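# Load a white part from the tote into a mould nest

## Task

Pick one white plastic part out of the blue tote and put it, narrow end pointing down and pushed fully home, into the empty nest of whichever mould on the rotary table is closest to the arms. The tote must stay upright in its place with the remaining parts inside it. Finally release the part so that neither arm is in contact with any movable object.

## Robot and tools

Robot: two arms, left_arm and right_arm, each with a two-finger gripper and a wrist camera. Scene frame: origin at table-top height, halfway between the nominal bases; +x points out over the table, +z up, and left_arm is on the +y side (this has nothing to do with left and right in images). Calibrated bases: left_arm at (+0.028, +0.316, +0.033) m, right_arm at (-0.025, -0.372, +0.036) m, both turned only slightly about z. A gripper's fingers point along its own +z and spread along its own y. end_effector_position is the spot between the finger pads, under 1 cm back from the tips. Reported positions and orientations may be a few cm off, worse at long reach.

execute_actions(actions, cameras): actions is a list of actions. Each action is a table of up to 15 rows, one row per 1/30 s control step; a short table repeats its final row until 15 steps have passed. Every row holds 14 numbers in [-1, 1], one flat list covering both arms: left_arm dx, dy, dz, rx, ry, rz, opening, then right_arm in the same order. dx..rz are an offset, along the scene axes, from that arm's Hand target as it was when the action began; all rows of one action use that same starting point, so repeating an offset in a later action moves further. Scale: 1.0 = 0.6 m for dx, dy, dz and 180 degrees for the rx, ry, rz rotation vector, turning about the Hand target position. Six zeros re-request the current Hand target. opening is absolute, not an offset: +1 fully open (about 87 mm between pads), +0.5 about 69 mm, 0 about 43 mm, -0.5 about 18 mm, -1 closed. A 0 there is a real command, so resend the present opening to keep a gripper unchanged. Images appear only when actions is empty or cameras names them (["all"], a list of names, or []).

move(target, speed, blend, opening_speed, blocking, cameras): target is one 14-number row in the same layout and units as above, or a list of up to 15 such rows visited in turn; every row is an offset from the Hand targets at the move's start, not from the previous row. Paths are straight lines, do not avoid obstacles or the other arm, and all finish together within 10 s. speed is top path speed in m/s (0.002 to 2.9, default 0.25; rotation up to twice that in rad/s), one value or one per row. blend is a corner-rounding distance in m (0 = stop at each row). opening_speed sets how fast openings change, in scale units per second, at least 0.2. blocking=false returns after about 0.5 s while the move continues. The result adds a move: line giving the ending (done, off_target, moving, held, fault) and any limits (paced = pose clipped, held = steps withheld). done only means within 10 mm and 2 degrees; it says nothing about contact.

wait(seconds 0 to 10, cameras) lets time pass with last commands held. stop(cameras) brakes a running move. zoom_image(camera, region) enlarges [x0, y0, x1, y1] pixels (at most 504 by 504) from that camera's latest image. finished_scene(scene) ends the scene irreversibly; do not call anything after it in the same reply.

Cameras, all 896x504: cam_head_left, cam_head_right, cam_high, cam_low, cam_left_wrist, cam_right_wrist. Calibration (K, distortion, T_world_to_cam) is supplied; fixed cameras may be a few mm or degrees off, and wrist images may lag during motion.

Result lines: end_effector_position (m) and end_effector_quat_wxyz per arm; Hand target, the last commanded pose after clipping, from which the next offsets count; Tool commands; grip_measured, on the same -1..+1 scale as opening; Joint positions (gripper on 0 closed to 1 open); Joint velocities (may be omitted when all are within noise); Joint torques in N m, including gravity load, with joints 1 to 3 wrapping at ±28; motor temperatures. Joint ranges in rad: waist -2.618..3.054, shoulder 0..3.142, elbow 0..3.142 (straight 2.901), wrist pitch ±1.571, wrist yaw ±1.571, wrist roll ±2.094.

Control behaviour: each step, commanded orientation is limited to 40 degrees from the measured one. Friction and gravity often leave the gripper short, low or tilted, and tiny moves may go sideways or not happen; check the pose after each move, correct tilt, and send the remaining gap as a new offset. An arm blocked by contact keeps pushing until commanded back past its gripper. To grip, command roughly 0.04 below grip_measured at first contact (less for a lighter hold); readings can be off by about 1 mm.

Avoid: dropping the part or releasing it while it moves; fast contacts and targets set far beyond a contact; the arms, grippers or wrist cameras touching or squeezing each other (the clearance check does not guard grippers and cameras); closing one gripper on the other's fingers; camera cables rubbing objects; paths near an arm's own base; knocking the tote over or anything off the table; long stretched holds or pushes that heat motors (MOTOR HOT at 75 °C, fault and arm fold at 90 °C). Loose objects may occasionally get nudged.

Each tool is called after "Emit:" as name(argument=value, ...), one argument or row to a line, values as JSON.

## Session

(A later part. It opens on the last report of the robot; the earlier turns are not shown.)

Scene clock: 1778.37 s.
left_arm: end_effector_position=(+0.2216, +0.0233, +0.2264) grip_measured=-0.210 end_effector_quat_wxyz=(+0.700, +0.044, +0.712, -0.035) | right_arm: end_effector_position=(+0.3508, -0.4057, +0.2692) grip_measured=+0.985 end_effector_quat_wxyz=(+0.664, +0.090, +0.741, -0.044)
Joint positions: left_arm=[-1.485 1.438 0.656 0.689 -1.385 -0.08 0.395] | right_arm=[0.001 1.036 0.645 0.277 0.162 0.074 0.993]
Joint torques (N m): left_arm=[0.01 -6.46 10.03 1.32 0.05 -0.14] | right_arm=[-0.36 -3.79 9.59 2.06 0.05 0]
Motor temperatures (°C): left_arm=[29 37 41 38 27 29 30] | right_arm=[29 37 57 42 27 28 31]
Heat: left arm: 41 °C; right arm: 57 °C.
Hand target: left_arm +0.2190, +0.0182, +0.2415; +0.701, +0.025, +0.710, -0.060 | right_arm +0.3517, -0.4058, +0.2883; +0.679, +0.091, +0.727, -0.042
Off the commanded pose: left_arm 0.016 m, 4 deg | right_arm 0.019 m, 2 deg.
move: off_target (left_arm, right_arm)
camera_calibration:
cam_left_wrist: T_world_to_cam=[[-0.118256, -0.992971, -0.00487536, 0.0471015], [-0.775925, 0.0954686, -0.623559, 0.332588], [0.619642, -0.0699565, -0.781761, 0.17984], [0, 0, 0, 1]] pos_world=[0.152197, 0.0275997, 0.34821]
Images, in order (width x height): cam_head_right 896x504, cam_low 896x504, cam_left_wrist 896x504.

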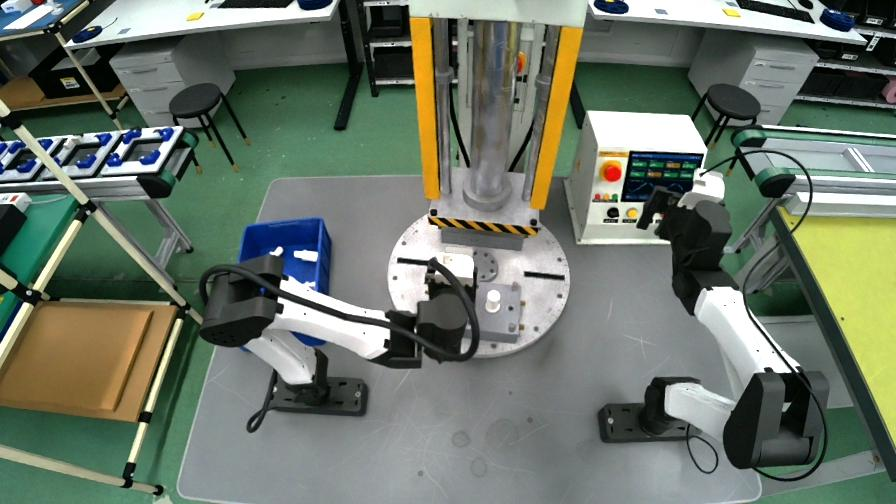

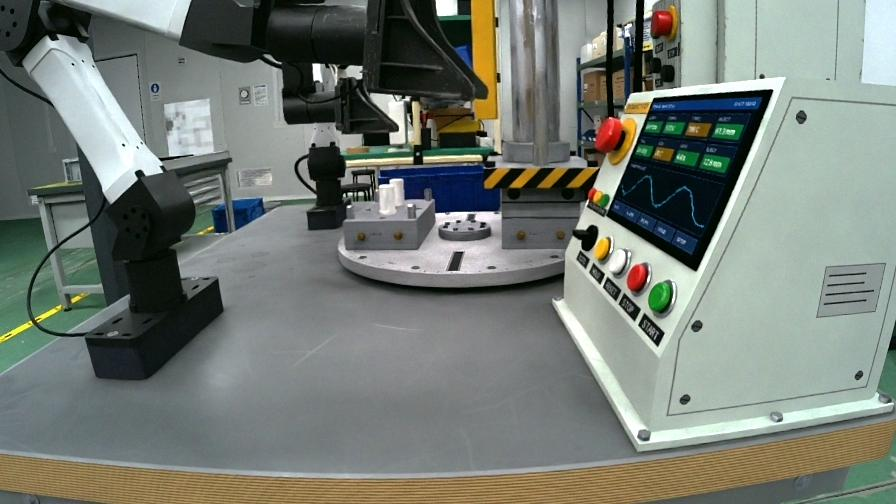

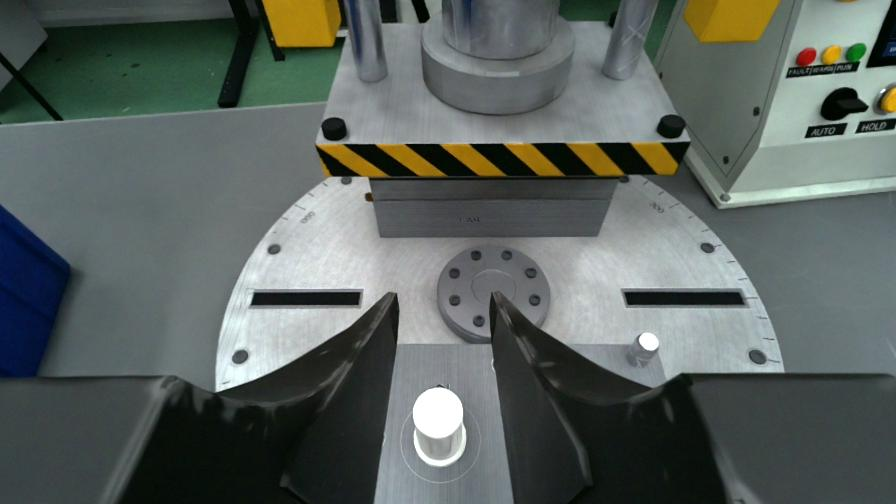

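Emit:
zoom_image(
  camera="cam_low",
  region=[376, 176, 416, 216],
)

Emit:
zoom_image(
  camera="cam_left_wrist",
  region=[390, 370, 490, 490],
)

Scaled by 12.600 from the camera's 896x504 image, which has a finer 1280x720 frame.

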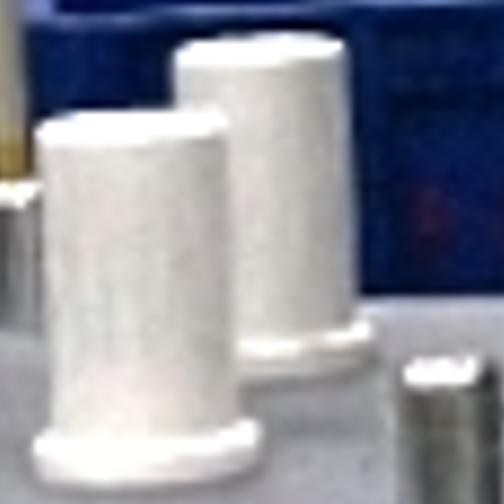

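Scaled by 4.200 from the camera's 896x504 image, which has a finer 1280x720 frame.

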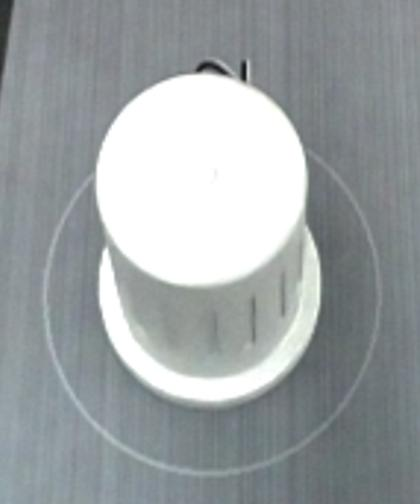

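Emit:
finished_scene(
  scene=3,
)

The scene is finished: the task was done.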